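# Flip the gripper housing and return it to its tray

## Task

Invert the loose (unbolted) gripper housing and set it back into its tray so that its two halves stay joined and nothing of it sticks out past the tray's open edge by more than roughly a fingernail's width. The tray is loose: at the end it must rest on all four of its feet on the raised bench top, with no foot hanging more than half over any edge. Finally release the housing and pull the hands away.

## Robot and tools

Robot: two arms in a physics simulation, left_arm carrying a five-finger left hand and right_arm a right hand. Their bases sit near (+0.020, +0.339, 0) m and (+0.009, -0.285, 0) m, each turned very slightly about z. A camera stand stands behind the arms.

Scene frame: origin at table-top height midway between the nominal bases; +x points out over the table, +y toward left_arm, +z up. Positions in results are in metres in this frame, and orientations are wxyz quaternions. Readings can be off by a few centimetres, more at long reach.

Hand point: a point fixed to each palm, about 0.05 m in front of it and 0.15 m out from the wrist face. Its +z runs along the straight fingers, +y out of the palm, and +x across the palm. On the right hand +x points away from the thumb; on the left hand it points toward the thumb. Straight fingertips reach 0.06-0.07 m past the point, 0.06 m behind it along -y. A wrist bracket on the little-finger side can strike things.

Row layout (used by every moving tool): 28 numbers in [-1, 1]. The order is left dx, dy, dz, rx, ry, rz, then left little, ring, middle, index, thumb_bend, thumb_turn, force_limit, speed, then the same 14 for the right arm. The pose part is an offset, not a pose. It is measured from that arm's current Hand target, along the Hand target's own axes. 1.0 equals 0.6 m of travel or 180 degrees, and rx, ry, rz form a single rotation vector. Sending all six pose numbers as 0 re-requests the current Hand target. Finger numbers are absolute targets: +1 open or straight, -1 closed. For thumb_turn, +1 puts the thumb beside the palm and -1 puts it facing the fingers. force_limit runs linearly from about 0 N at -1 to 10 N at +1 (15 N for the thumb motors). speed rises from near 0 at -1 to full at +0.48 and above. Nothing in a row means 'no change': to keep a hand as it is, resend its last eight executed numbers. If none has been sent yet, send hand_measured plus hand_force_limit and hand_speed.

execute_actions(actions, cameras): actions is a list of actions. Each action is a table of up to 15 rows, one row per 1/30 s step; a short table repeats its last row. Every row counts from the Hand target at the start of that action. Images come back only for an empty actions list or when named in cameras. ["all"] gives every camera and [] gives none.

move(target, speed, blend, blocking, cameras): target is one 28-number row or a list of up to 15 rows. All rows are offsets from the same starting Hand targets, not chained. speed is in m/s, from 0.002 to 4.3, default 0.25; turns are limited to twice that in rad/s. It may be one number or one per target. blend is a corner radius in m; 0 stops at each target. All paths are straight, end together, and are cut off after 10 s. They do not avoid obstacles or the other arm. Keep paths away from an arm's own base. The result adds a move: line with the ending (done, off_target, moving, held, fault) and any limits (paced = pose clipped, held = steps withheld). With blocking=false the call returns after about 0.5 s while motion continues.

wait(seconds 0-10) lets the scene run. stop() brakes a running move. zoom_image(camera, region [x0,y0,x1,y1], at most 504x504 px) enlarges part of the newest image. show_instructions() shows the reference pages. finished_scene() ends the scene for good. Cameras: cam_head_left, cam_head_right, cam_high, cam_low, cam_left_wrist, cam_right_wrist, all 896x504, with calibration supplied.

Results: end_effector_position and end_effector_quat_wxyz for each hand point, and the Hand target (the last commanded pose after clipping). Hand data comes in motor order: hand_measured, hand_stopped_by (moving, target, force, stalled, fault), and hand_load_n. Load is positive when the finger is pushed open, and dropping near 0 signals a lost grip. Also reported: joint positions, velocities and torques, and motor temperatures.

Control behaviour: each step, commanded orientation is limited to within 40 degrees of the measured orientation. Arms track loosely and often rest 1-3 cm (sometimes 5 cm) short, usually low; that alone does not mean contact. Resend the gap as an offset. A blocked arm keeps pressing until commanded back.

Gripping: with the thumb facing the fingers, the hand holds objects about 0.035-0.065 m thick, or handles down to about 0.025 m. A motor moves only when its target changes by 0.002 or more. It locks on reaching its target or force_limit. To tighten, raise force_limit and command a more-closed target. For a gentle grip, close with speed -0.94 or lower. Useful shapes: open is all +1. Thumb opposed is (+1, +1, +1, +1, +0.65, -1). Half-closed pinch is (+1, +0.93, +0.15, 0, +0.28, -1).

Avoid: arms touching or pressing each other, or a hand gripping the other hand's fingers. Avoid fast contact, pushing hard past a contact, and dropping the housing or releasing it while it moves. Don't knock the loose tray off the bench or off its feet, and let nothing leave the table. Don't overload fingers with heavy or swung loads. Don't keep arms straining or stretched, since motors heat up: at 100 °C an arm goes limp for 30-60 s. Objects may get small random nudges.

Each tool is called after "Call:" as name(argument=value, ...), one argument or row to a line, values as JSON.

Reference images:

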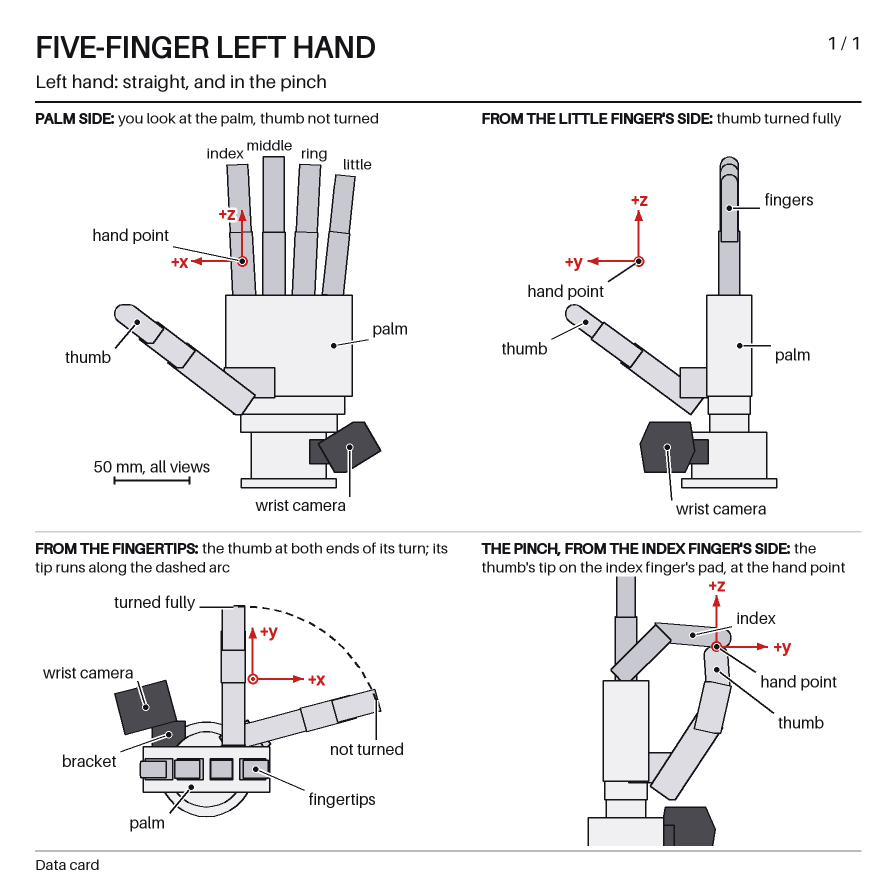

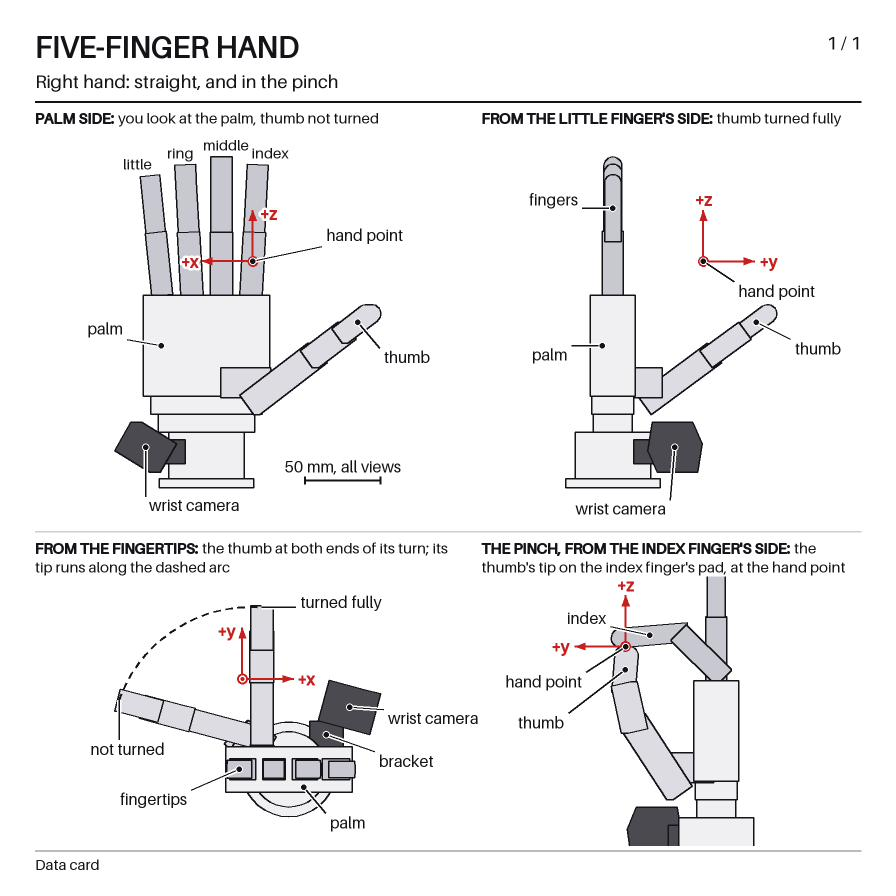

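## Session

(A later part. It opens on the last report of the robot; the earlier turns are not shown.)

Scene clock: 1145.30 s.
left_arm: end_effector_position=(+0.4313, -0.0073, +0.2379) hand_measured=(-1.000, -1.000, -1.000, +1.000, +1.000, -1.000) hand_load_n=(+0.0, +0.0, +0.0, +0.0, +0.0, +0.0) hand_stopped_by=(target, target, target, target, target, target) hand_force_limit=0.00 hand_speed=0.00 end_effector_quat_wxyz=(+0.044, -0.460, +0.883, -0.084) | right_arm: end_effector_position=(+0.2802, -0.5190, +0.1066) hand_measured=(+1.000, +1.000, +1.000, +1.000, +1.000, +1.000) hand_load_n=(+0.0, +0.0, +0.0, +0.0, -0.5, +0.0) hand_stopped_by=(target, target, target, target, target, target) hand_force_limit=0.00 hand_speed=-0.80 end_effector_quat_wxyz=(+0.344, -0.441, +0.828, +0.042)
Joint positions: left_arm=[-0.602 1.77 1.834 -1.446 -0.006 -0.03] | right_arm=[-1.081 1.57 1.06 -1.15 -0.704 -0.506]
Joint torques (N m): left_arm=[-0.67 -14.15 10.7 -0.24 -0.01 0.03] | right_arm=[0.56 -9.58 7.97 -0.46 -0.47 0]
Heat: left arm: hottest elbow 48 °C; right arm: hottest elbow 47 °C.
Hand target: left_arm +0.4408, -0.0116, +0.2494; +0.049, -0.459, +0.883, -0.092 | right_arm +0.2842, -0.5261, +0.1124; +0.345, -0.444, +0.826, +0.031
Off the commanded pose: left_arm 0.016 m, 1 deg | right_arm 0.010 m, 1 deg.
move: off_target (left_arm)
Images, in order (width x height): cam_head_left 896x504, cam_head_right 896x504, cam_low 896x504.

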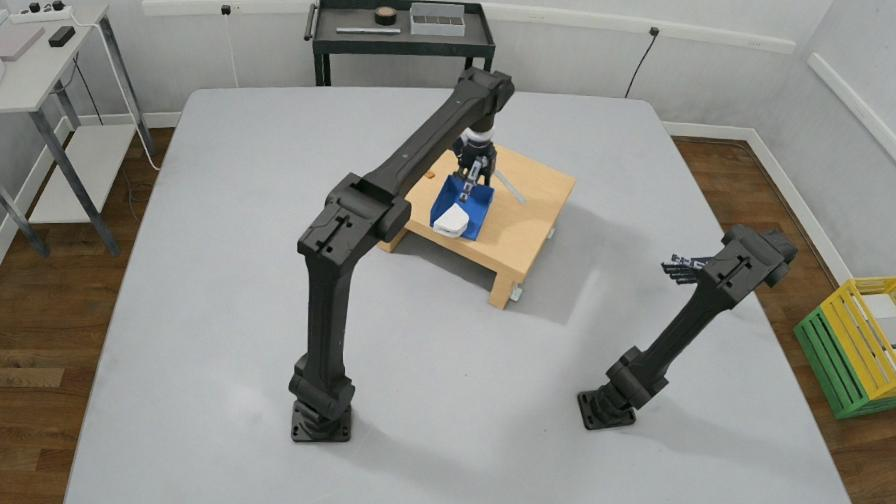

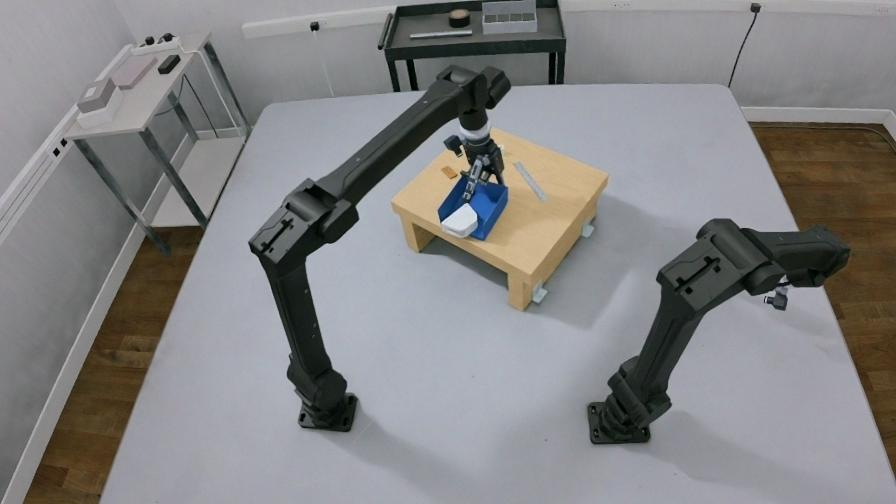

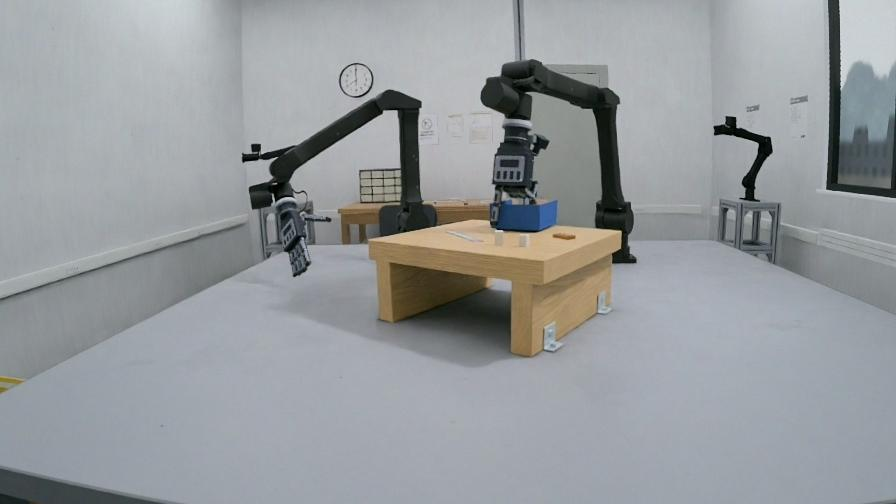

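Call:
move(
  target=[
    [-0.0098, -0.0475, -0.0103, -0.0556, 0, 0, -1, -1, -1, 0.75, 1, -1, 0, 0, 0, 0, 0, 0, 0, 0, 1, 1, 1, 1, 1, 1, 0, -0.8],
    [-0.0098, -0.0438, 0.0065, -0.0556, 0, 0, -1, -1, -1, 0.75, 1, -1, 0, 0, 0, 0, 0, 0, 0, 0, 1, 1, 1, 1, 1, 1, 0, -0.8],
  ],
  speed=0.04,
  cameras=["cam_head_left", "cam_head_right", "cam_low"],
)

Call:
zoom_image(
  camera="cam_head_left",
  region=[410, 150, 530, 250],
)

Call:
zoom_image(
  camera="cam_low",
  region=[470, 150, 600, 250],
)

Scene clock: 1180.73 s.
left_arm: end_effector_position=(+0.4555, -0.0197, +0.2414) hand_measured=(-1.000, -1.000, -1.000, +0.750, +1.000, -1.000) hand_load_n=(+0.0, +0.0, +0.0, +0.5, +0.0, +0.0) hand_stopped_by=(target, target, target, target, target, target) hand_force_limit=0.00 hand_speed=0.00 end_effector_quat_wxyz=(+0.008, -0.464, +0.886, -0.014) | right_arm: end_effector_position=(+0.2802, -0.5190, +0.1066) hand_measured=(+1.000, +1.000, +1.000, +1.000, +1.000, +1.000) hand_load_n=(+0.0, +0.0, +0.0, +0.0, +0.0, +0.0) hand_stopped_by=(target, target, target, target, target, target) hand_force_limit=0.00 hand_speed=-0.80 end_effector_quat_wxyz=(+0.344, -0.441, +0.828, +0.042)
Joint positions: left_arm=[-0.593 1.987 2.151 -1.702 -0.003 -0.026] | right_arm=[-1.081 1.57 1.06 -1.15 -0.704 -0.506]
Joint torques (N m): left_arm=[-0.32 -16.67 10.15 -0.28 0.12 0.1] | right_arm=[0.56 -9.58 7.98 -0.47 -0.47 0]
Heat: left arm: hottest elbow 49 °C; right arm: hottest elbow 47 °C.
Hand target: left_arm +0.4658, -0.0220, +0.2512; +0.009, -0.461, +0.887, -0.014 | right_arm +0.2842, -0.5261, +0.1124; +0.345, -0.444, +0.826, +0.031
Off the commanded pose: left_arm 0.014 m, 0 deg | right_arm 0.010 m, 1 deg.
joint sent to its limit (left arm) — joint 4 (wrist pitch), lower limit. The joint targets still meet the commanded pose.
move: off_target (left_arm)
Images, in order (width x height): cam_head_left 896x504, cam_head_right 896x504, cam_low 896x504.

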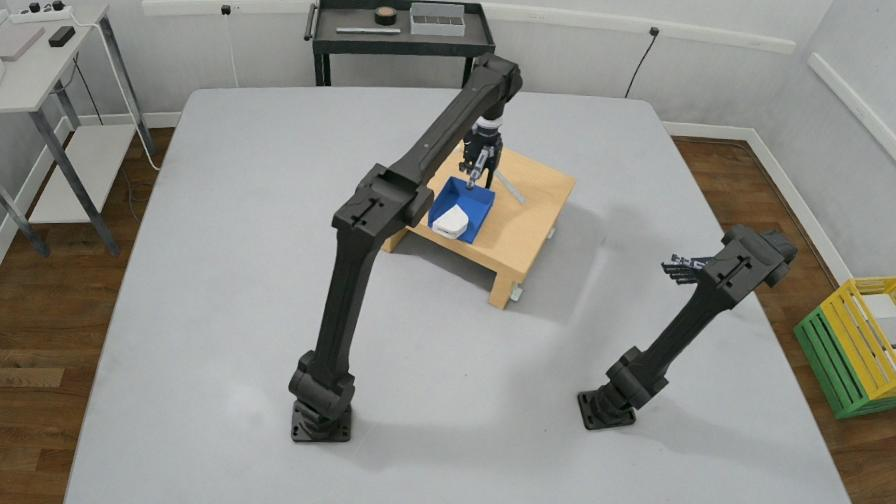

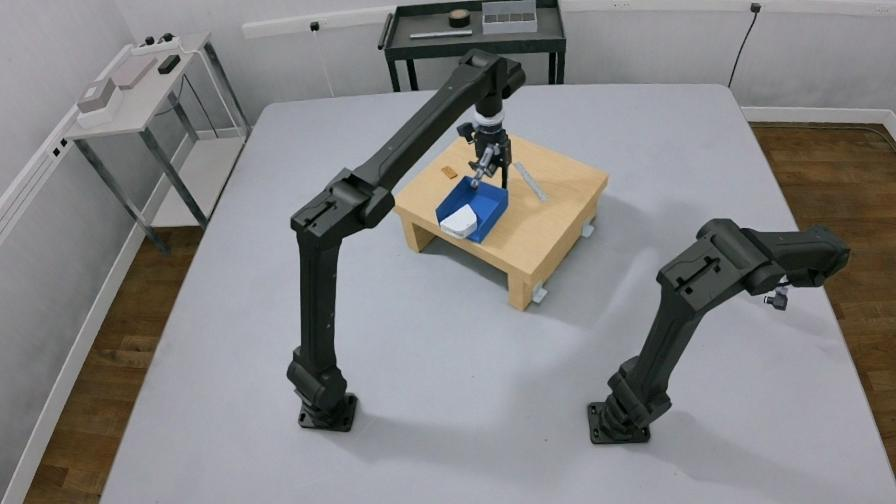

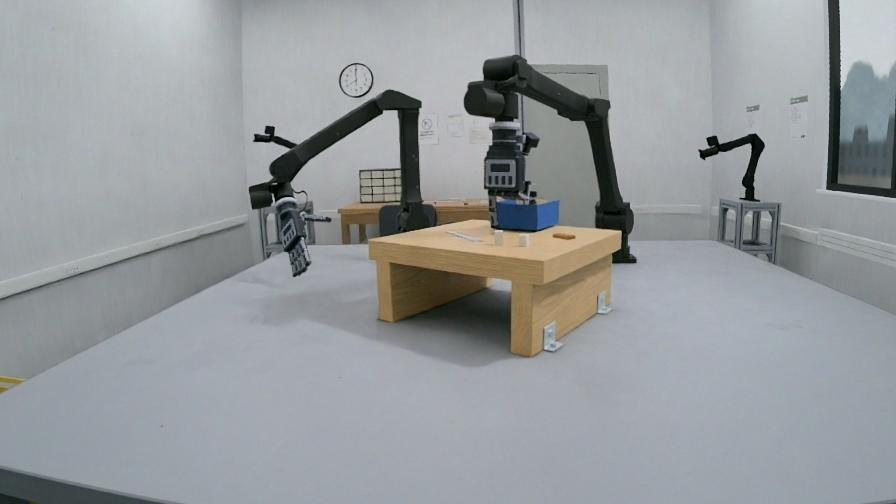

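Scaled by 4.200 from the camera's 896x504 image, which has a finer 1280x720 frame.

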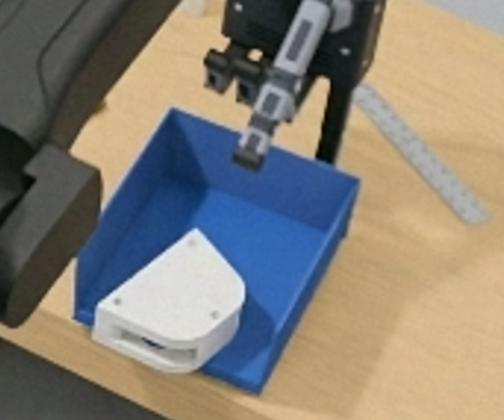

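Scaled by 3.877 from the camera's 896x504 image, which has a finer 1280x720 frame.

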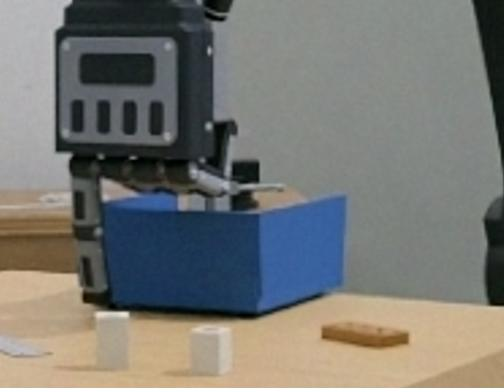

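Call:
move(
  target=[0.0029, 0.033, -0.0012, 0, 0, 0, -1, -1, -1, 0.75, 1, -1, 0, 0, 0, 0, 0, 0, 0, 0, 1, 1, 1, 1, 1, 1, 0, -0.8],
  speed=0.02,
  cameras=["cam_head_left", "cam_low"],
)

Call:
zoom_image(
  camera="cam_head_left",
  region=[410, 150, 530, 250],
)

Call:
zoom_image(
  camera="cam_low",
  region=[470, 150, 600, 250],
)

Scene clock: 1194.10 s.
left_arm: end_effector_position=(+0.4530, -0.0179, +0.2392) hand_measured=(-1.000, -1.000, -1.000, +0.750, +1.000, -1.000) hand_load_n=(+0.0, +0.0, +0.0, +0.0, +0.0, +0.0) hand_stopped_by=(target, target, target, target, target, target) hand_force_limit=0.00 hand_speed=0.00 end_effector_quat_wxyz=(+0.006, -0.464, +0.886, -0.010) | right_arm: end_effector_position=(+0.2802, -0.5190, +0.1066) hand_measured=(+1.000, +1.000, +1.000, +1.000, +1.000, +1.000) hand_load_n=(+0.0, +0.0, +0.0, +0.0, +0.0, +0.0) hand_stopped_by=(target, target, target, target, target, target) hand_force_limit=0.00 hand_speed=-0.80 end_effector_quat_wxyz=(+0.344, -0.441, +0.828, +0.042)
Joint positions: left_arm=[-0.593 1.984 2.138 -1.702 -0.003 -0.026] | right_arm=[-1.081 1.57 1.06 -1.15 -0.704 -0.506]
Joint torques (N m): left_arm=[-0.56 -19.96 6.24 -0.25 0.06 0.07] | right_arm=[0.56 -9.58 7.98 -0.47 -0.47 0]
Heat: left arm: hottest elbow 51 °C; right arm: hottest elbow 47 °C.
Hand target: left_arm +0.4486, -0.0121, +0.2511; +0.009, -0.461, +0.887, -0.014 | right_arm +0.2842, -0.5261, +0.1124; +0.345, -0.444, +0.826, +0.031
Off the commanded pose: left_arm 0.014 m, 1 deg | right_arm 0.010 m, 1 deg.
move: off_target (left_arm)
Images, in order (width x height): cam_head_left 896x504, cam_low 896x504.

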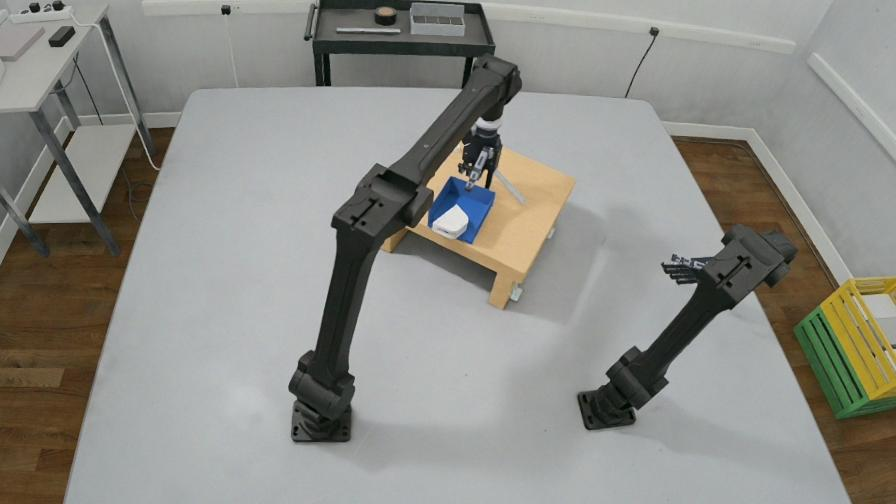

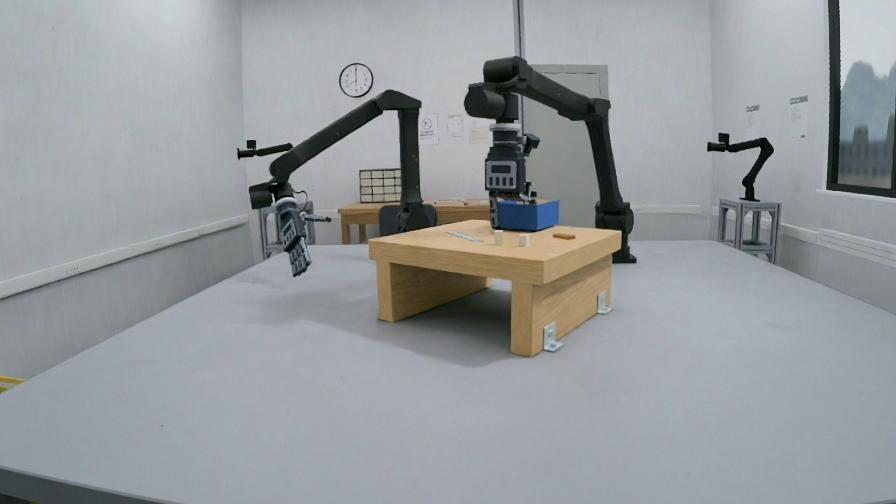

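Scaled by 4.200 from the camera's 896x504 image, which has a finer 1280x720 frame.

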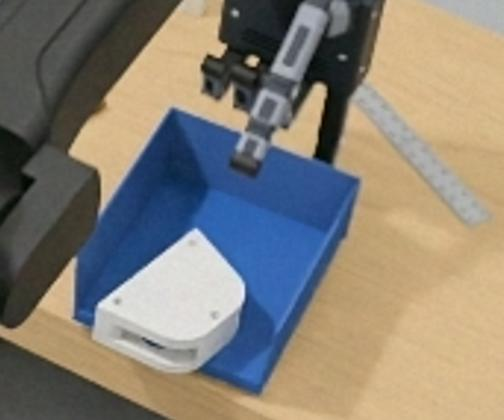

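Scaled by 3.877 from the camera's 896x504 image, which has a finer 1280x720 frame.

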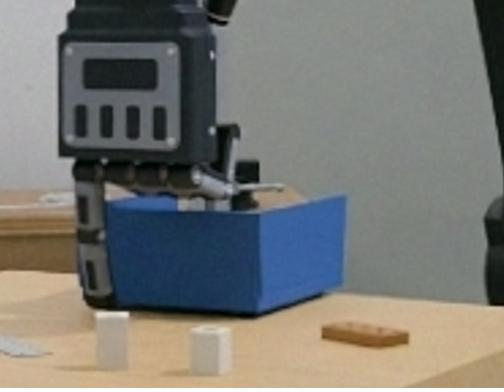

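Call:
move(
  target=[0.0022, 0.0248, -0.002, 0, 0, 0, -1, -1, -1, 0.75, 1, -1, 0, 0, 0, 0, 0, 0, 0, 0, 1, 1, 1, 1, 1, 1, 0, -0.8],
  speed=0.02,
  cameras=["cam_head_left", "cam_low"],
)

Call:
zoom_image(
  camera="cam_head_left",
  region=[410, 150, 530, 250],
)

Call:
zoom_image(
  camera="cam_low",
  region=[470, 150, 600, 250],
)

Scene clock: 1206.63 s.
left_arm: end_effector_position=(+0.4381, -0.0070, +0.2422) hand_measured=(-1.000, -1.000, -1.000, +0.750, +1.000, -1.000) hand_load_n=(+0.0, +0.0, +0.0, +1.0, +0.0, +0.0) hand_stopped_by=(target, target, target, target, target, target) hand_force_limit=0.00 hand_speed=0.00 end_effector_quat_wxyz=(+0.004, -0.464, +0.886, -0.005) | right_arm: end_effector_position=(+0.2802, -0.5190, +0.1066) hand_measured=(+1.000, +1.000, +1.000, +1.000, +1.000, +1.000) hand_load_n=(+0.0, +0.0, +0.0, +0.0, +0.0, +0.0) hand_stopped_by=(target, target, target, target, target, target) hand_force_limit=0.00 hand_speed=-0.80 end_effector_quat_wxyz=(+0.344, -0.441, +0.828, +0.042)
Joint positions: left_arm=[-0.593 1.932 2.065 -1.691 -0.003 -0.026] | right_arm=[-1.081 1.57 1.06 -1.15 -0.704 -0.506]
Joint torques (N m): left_arm=[-0.91 -19.14 6.26 0.12 0.06 0.05] | right_arm=[0.56 -9.58 7.99 -0.46 -0.47 0]
Heat: left arm: hottest elbow 50 °C; right arm: hottest elbow 47 °C.
Hand target: left_arm +0.4357, -0.0046, +0.2519; +0.009, -0.461, +0.887, -0.014 | right_arm +0.2842, -0.5261, +0.1124; +0.345, -0.444, +0.826, +0.031
Off the commanded pose: left_arm 0.010 m, 1 deg | right_arm 0.010 m, 1 deg.
move: done
Images, in order (width x height): cam_head_left 896x504, cam_low 896x504.

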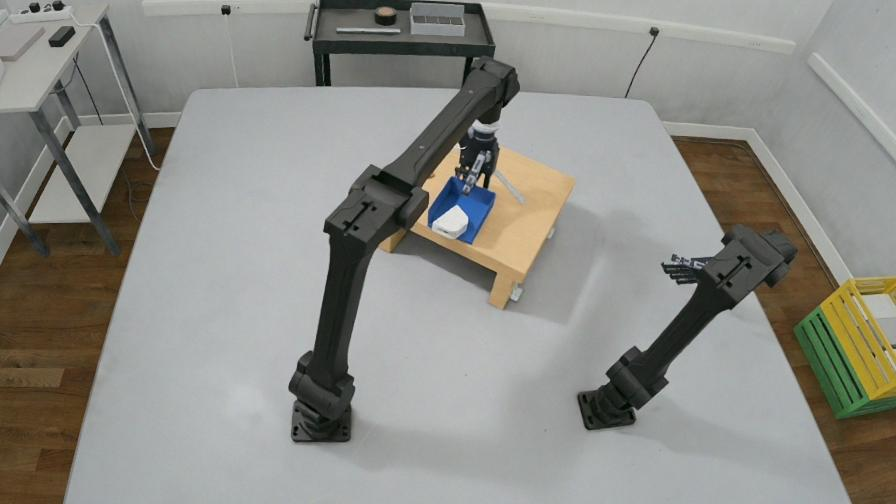

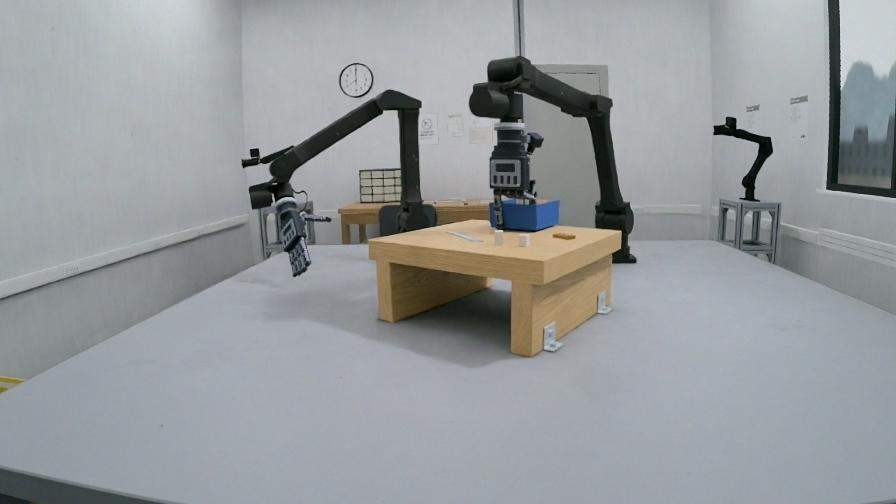

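Scaled by 4.200 from the camera's 896x504 image, which has a finer 1280x720 frame.

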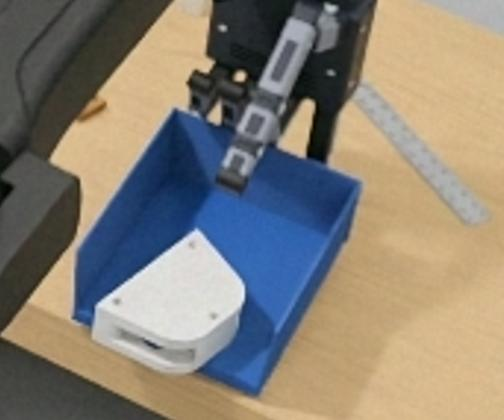

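Scaled by 3.877 from the camera's 896x504 image, which has a finer 1280x720 frame.

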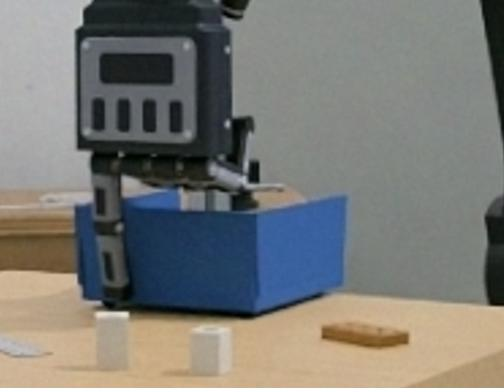

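Call:
move(
  target=[0.0098, 0.0257, 0.002, 0, 0, 0, -1, -1, -1, 0.75, 1, -1, 0, 0, 0, 0, 0, 0, 0, 0, 1, 1, 1, 1, 1, 1, 0, -0.8],
  speed=0.02,
  cameras=["cam_head_left", "cam_low"],
)

Call:
zoom_image(
  camera="cam_head_left",
  region=[410, 150, 530, 250],
)

Call:
zoom_image(
  camera="cam_low",
  region=[470, 150, 600, 250],
)

Scene clock: 1217.60 s.
left_arm: end_effector_position=(+0.4250, +0.0002, +0.2419) hand_measured=(-1.000, -1.000, -1.000, +0.750, +1.000, -1.000) hand_load_n=(+0.0, +0.0, +0.0, +1.0, +0.0, +0.0) hand_stopped_by=(target, target, target, target, target, target) hand_force_limit=0.00 hand_speed=0.00 end_effector_quat_wxyz=(+0.005, -0.462, +0.887, -0.007) | right_arm: end_effector_position=(+0.2802, -0.5190, +0.1066) hand_measured=(+1.000, +1.000, +1.000, +1.000, +1.000, +1.000) hand_load_n=(+0.0, +0.0, +0.0, +0.0, +0.0, +0.0) hand_stopped_by=(target, target, target, target, target, target) hand_force_limit=0.00 hand_speed=-0.80 end_effector_quat_wxyz=(+0.344, -0.441, +0.828, +0.042)
Joint positions: left_arm=[-0.597 1.881 1.988 -1.661 -0.003 -0.026] | right_arm=[-1.081 1.57 1.06 -1.15 -0.704 -0.506]
Joint torques (N m): left_arm=[-1.38 -18.26 6.17 0.13 0.04 -0.07] | right_arm=[0.56 -9.64 7.98 -0.46 -0.47 0]
Heat: left arm: hottest elbow 49 °C; right arm: hottest elbow 47 °C.
Hand target: left_arm +0.4196, -0.0006, +0.2502; +0.009, -0.461, +0.887, -0.014 | right_arm +0.2842, -0.5261, +0.1124; +0.345, -0.444, +0.826, +0.031
Off the commanded pose: left_arm 0.010 m, 1 deg | right_arm 0.010 m, 1 deg.
move: done
Images, in order (width x height): cam_head_left 896x504, cam_low 896x504.

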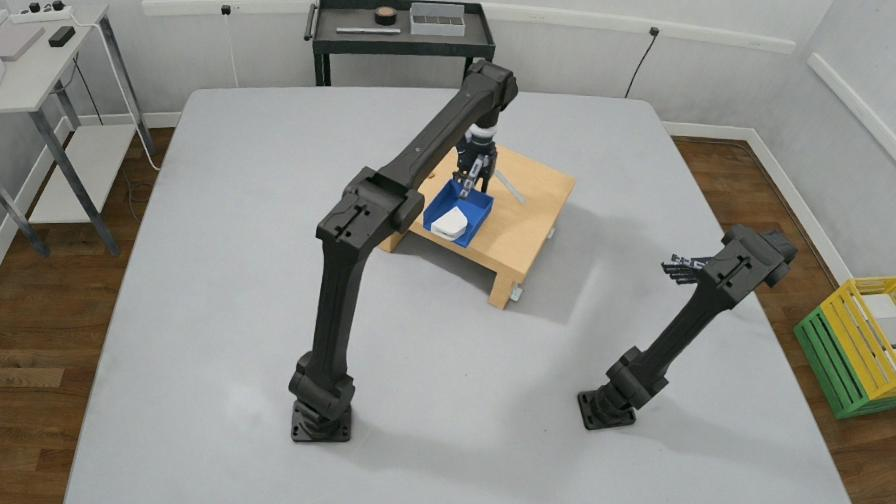

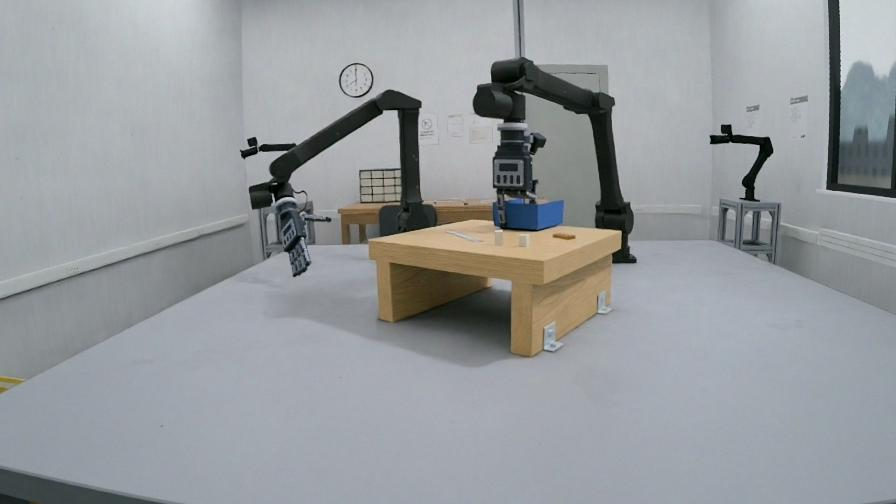

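Scaled by 4.200 from the camera's 896x504 image, which has a finer 1280x720 frame.

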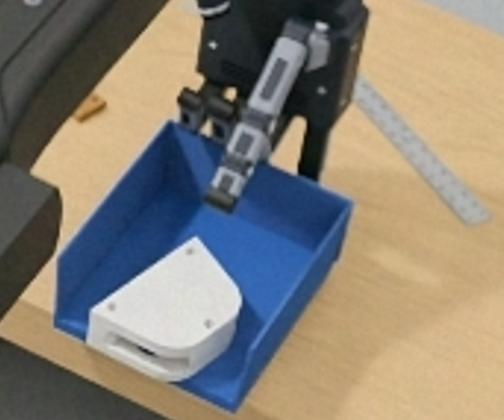

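Scaled by 3.877 from the camera's 896x504 image, which has a finer 1280x720 frame.

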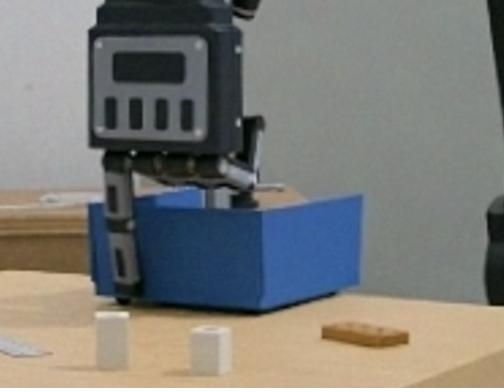

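Call:
move(
  target=[
    [-0.0013, -0.0195, -0.006, 0, 0, 0, -1, -1, -1, 0.75, 1, -1, 0, 0, 0, 0, 0, 0, 0, 0, 1, 1, 1, 1, 1, 1, 0, -0.8],
    [-0.0013, -0.0225, -0.091, 0, 0, 0, -1, -1, -1, 0.75, 1, -1, 0, 0, 0, 0, 0, 0, 0, 0, 1, 1, 1, 1, 1, 1, 0, -0.8],
    [-0.0805, 0.0845, -0.078, 0.011, 0, 0, -1, -1, -1, 1, 1, -1, 0, 0, 0, 0, 0, 0, 0, 0, 1, 1, 1, 1, 1, 1, 0, -0.8],
  ],
  speed=[0.02, 0.08, 0.08],
  cameras=["cam_head_left", "cam_head_right", "cam_low"],
)

Call:
zoom_image(
  camera="cam_head_left",
  region=[410, 160, 530, 260],
)

Call:
zoom_image(
  camera="cam_head_right",
  region=[420, 160, 540, 260],
)

Call:
zoom_image(
  camera="cam_low",
  region=[470, 170, 600, 270],
)

Scene clock: 1251.17 s.
left_arm: end_effector_position=(+0.4050, +0.0658, +0.2899) hand_measured=(-1.000, -1.000, -1.000, +1.000, +1.000, -1.000) hand_load_n=(+0.0, +0.0, +0.0, +0.0, +0.0, +0.0) hand_stopped_by=(target, target, target, target, target, target) hand_force_limit=0.00 hand_speed=0.00 end_effector_quat_wxyz=(+0.012, -0.464, +0.885, -0.021) | right_arm: end_effector_position=(+0.2802, -0.5190, +0.1066) hand_measured=(+1.000, +1.000, +1.000, +1.000, +1.000, +1.000) hand_load_n=(+0.0, +0.0, +0.0, +0.0, -0.5, +0.0) hand_stopped_by=(target, target, target, target, target, target) hand_force_limit=0.00 hand_speed=-0.80 end_effector_quat_wxyz=(+0.344, -0.441, +0.828, +0.042)
Joint positions: left_arm=[-0.518 1.716 1.888 -1.695 0.001 0.048] | right_arm=[-1.081 1.57 1.06 -1.15 -0.704 -0.506]
Joint torques (N m): left_arm=[-0.5 -15.62 6.31 0.42 0.08 0.1] | right_arm=[0.56 -9.64 7.97 -0.46 -0.47 0]
Heat: left arm: hottest elbow 49 °C; right arm: hottest elbow 47 °C.
Hand target: left_arm +0.4047, +0.0689, +0.2953; +0.017, -0.461, +0.887, -0.030 | right_arm +0.2842, -0.5261, +0.1124; +0.345, -0.444, +0.826, +0.031
Off the commanded pose: left_arm 0.006 m, 1 deg | right_arm 0.010 m, 1 deg.
move: done
Images, in order (width x height): cam_head_left 896x504, cam_head_right 896x504, cam_low 896x504.

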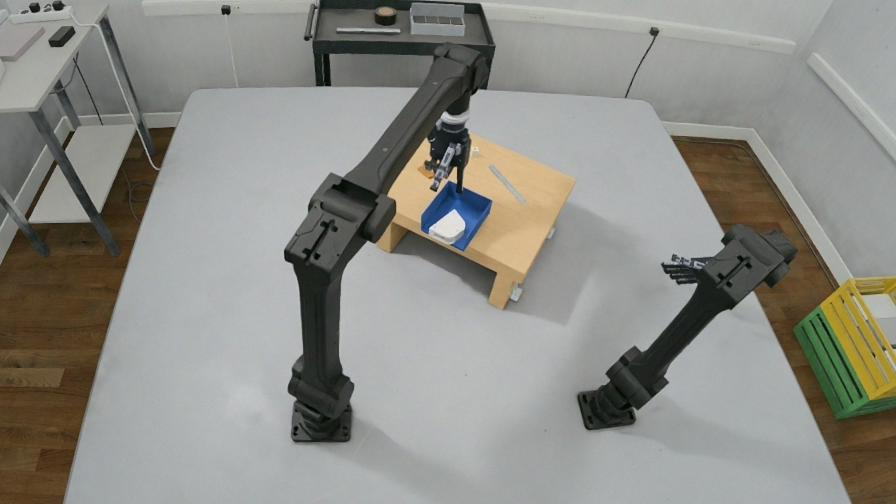

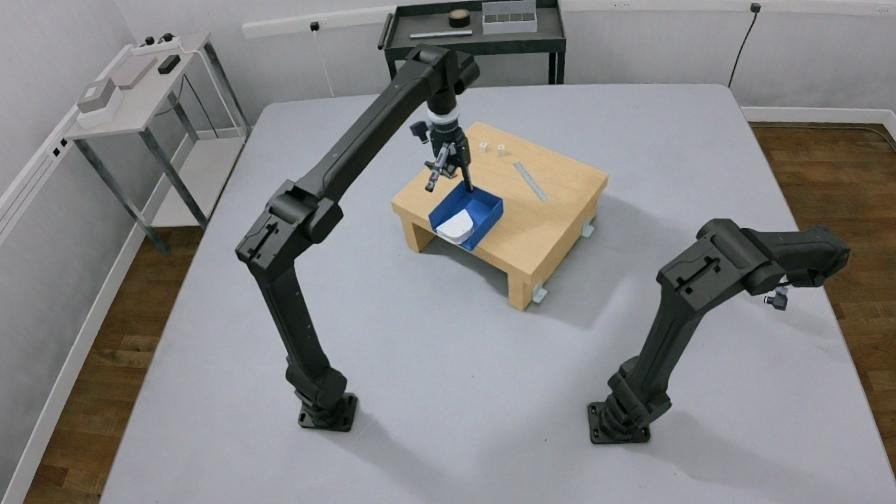

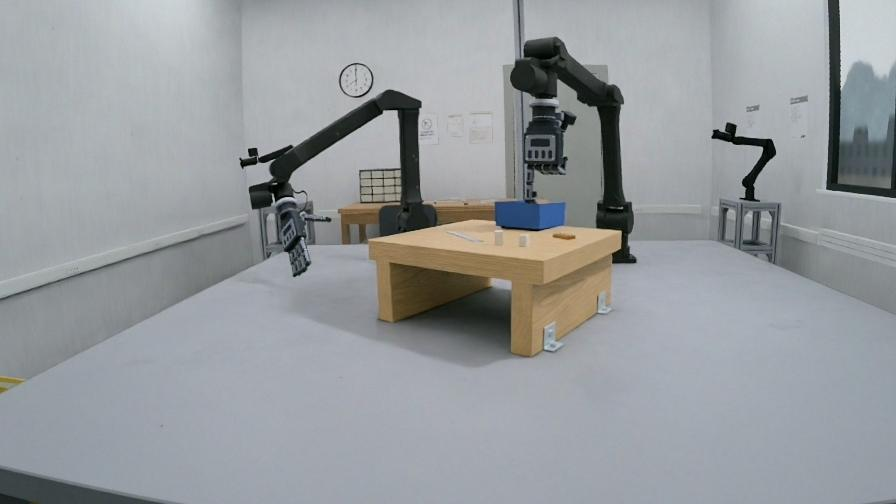

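Scaled by 4.200 from the camera's 896x504 image, which has a finer 1280x720 frame.

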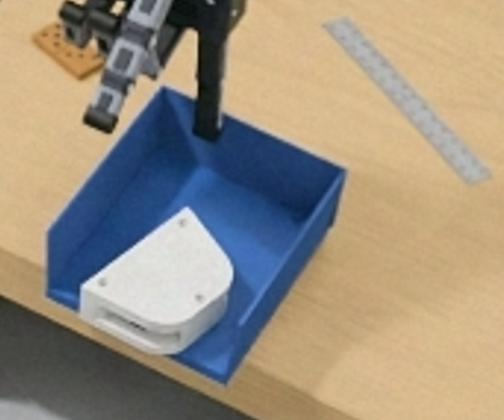

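Scaled by 4.200 from the camera's 896x504 image, which has a finer 1280x720 frame.

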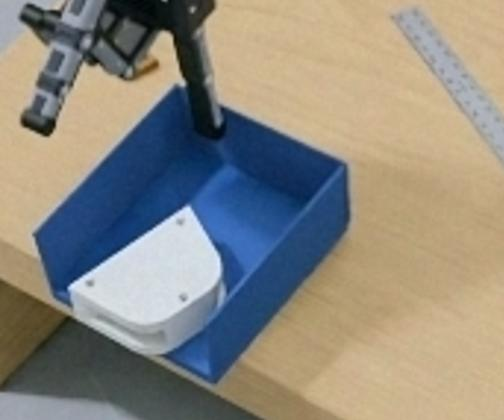

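Scaled by 3.877 from the camera's 896x504 image, which has a finer 1280x720 frame.

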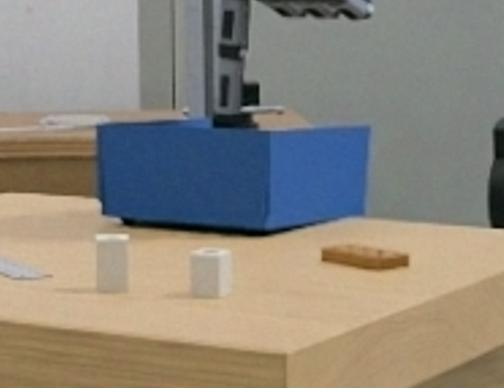

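Call:
zoom_image(
  camera="cam_head_left",
  region=[410, 210, 480, 260],
)

Call:
zoom_image(
  camera="cam_head_right",
  region=[415, 210, 485, 260],
)

Scaled by 7.200 from the camera's 896x504 image, which has a finer 1280x720 frame.

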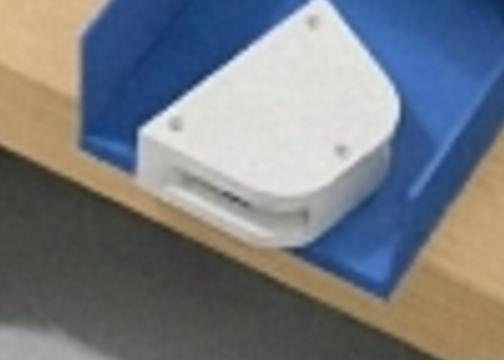

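Scaled by 7.200 from the camera's 896x504 image, which has a finer 1280x720 frame.

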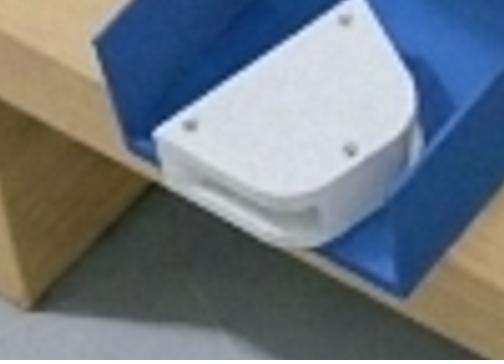

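Call:
zoom_image(
  camera="cam_low",
  region=[485, 190, 575, 240],
)

Scaled by 5.600 from the camera's 896x504 image, which has a finer 1280x720 frame.

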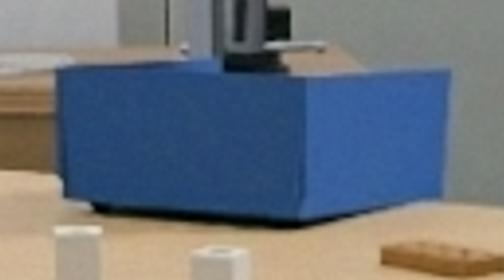

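Call:
move(
  target=[
    [0, 0.0049, 0.0698, 0, 0, 0, -1, -1, -1, 1, 1, -1, 0, 0, 0, 0, 0, 0, 0, 0, 1, 1, 1, 1, 1, 1, 0, -0.8],
    [0.001, 0.0547, 0.0663, 0, 0, 0, -1, -1, -1, 1, 1, -1, 0, 0, 0, 0, 0, 0, 0, 0, 1, 1, 1, 1, 1, 1, 0, -0.8],
  ],
  speed=0.035,
  cameras=["cam_head_left", "cam_head_right", "cam_low"],
)

Call:
zoom_image(
  camera="cam_head_left",
  region=[410, 170, 510, 260],
)

Call:
zoom_image(
  camera="cam_head_right",
  region=[420, 170, 520, 260],
)

Call:
zoom_image(
  camera="cam_low",
  region=[485, 190, 575, 240],
)

Scene clock: 1343.20 s.
left_arm: end_effector_position=(+0.3790, +0.0821, +0.2491) hand_measured=(-1.000, -1.000, -1.000, +1.000, +1.000, -1.000) hand_load_n=(+0.0, +0.0, +0.0, +0.0, +0.0, +0.0) hand_stopped_by=(target, target, target, target, target, target) hand_force_limit=0.00 hand_speed=0.00 end_effector_quat_wxyz=(+0.012, -0.464, +0.886, -0.021) | right_arm: end_effector_position=(+0.2802, -0.5190, +0.1066) hand_measured=(+1.000, +1.000, +1.000, +1.000, +1.000, +1.000) hand_load_n=(+0.0, +0.0, +0.0, +0.0, +0.0, +0.0) hand_stopped_by=(target, target, target, target, target, target) hand_force_limit=0.00 hand_speed=-0.80 end_effector_quat_wxyz=(+0.344, -0.441, +0.828, +0.042)
Joint positions: left_arm=[-0.518 1.618 1.656 -1.561 0.001 0.05] | right_arm=[-1.081 1.57 1.06 -1.15 -0.704 -0.506]
Joint torques (N m): left_arm=[-0.32 -14.21 6.35 0.44 0.09 0.1] | right_arm=[0.56 -9.64 7.98 -0.46 -0.47 0]
Heat: left arm: hottest elbow 48 °C; right arm: hottest elbow 48 °C.
Hand target: left_arm +0.3797, +0.0858, +0.2533; +0.017, -0.461, +0.887, -0.030 | right_arm +0.2842, -0.5261, +0.1124; +0.345, -0.444, +0.826, +0.031
Off the commanded pose: left_arm 0.006 m, 1 deg | right_arm 0.010 m, 1 deg.
move: done
Images, in order (width x height): cam_head_left 896x504, cam_head_right 896x504, cam_low 896x504.

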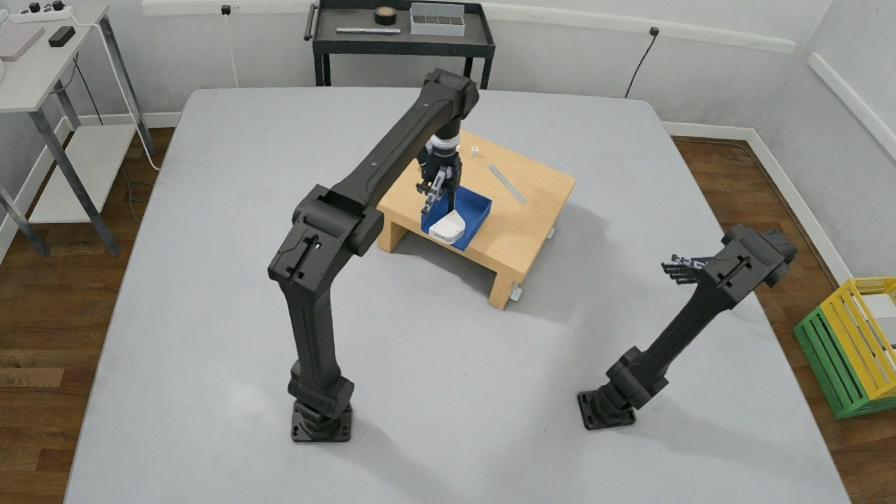

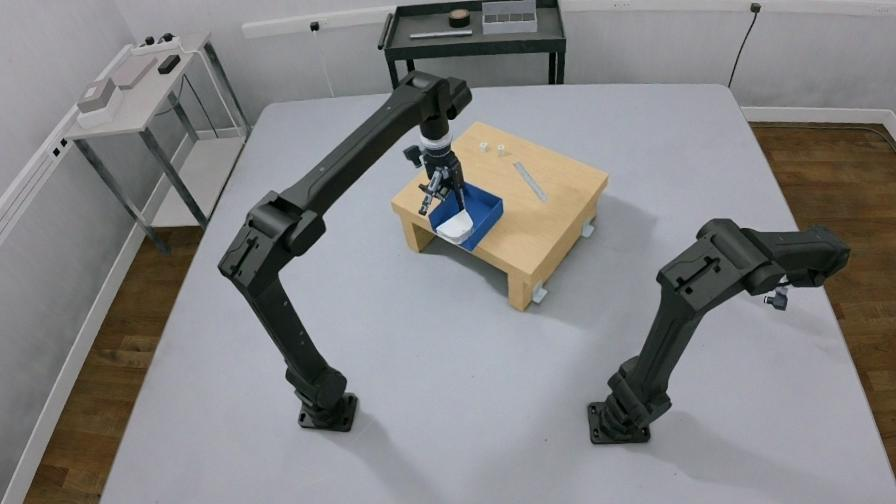

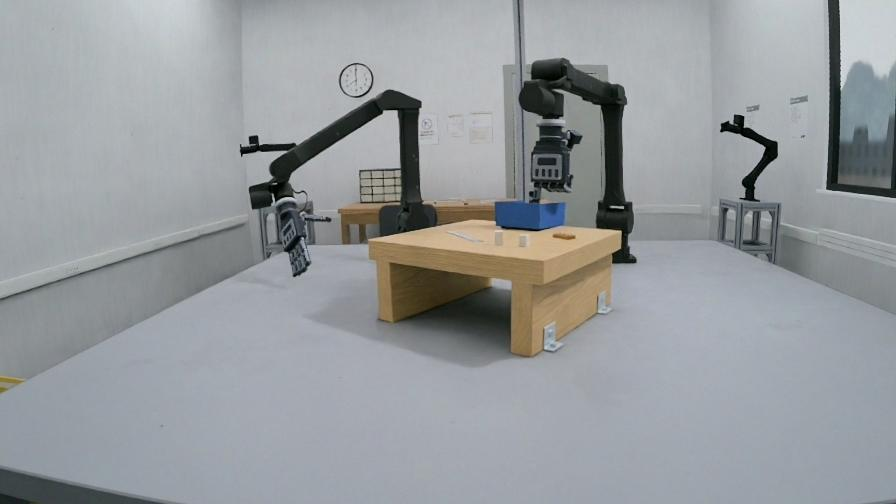

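Scaled by 5.040 from the camera's 896x504 image, which has a finer 1280x720 frame.

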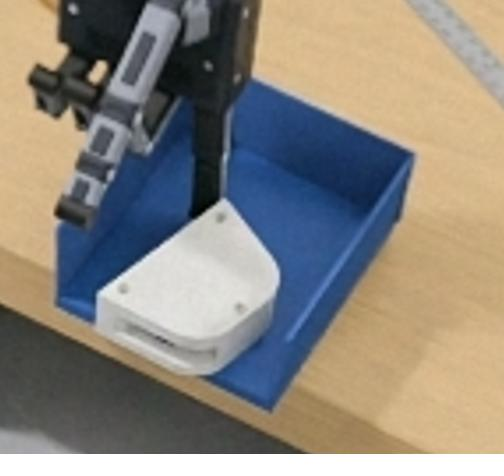

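Scaled by 5.040 from the camera's 896x504 image, which has a finer 1280x720 frame.

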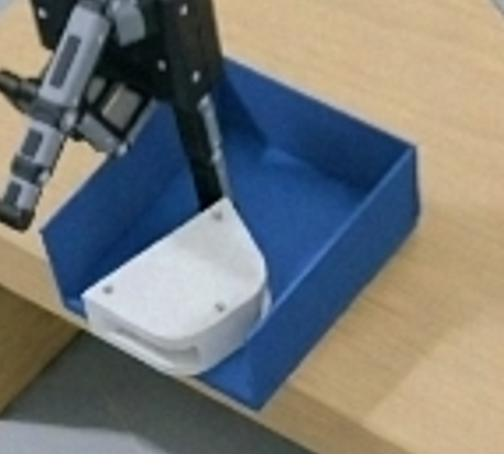

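Scaled by 5.600 from the camera's 896x504 image, which has a finer 1280x720 frame.

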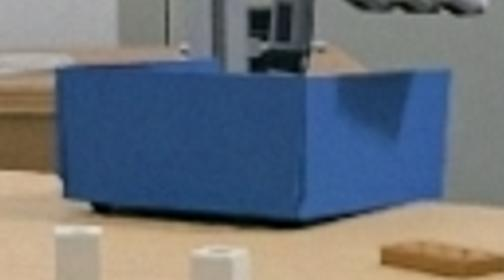

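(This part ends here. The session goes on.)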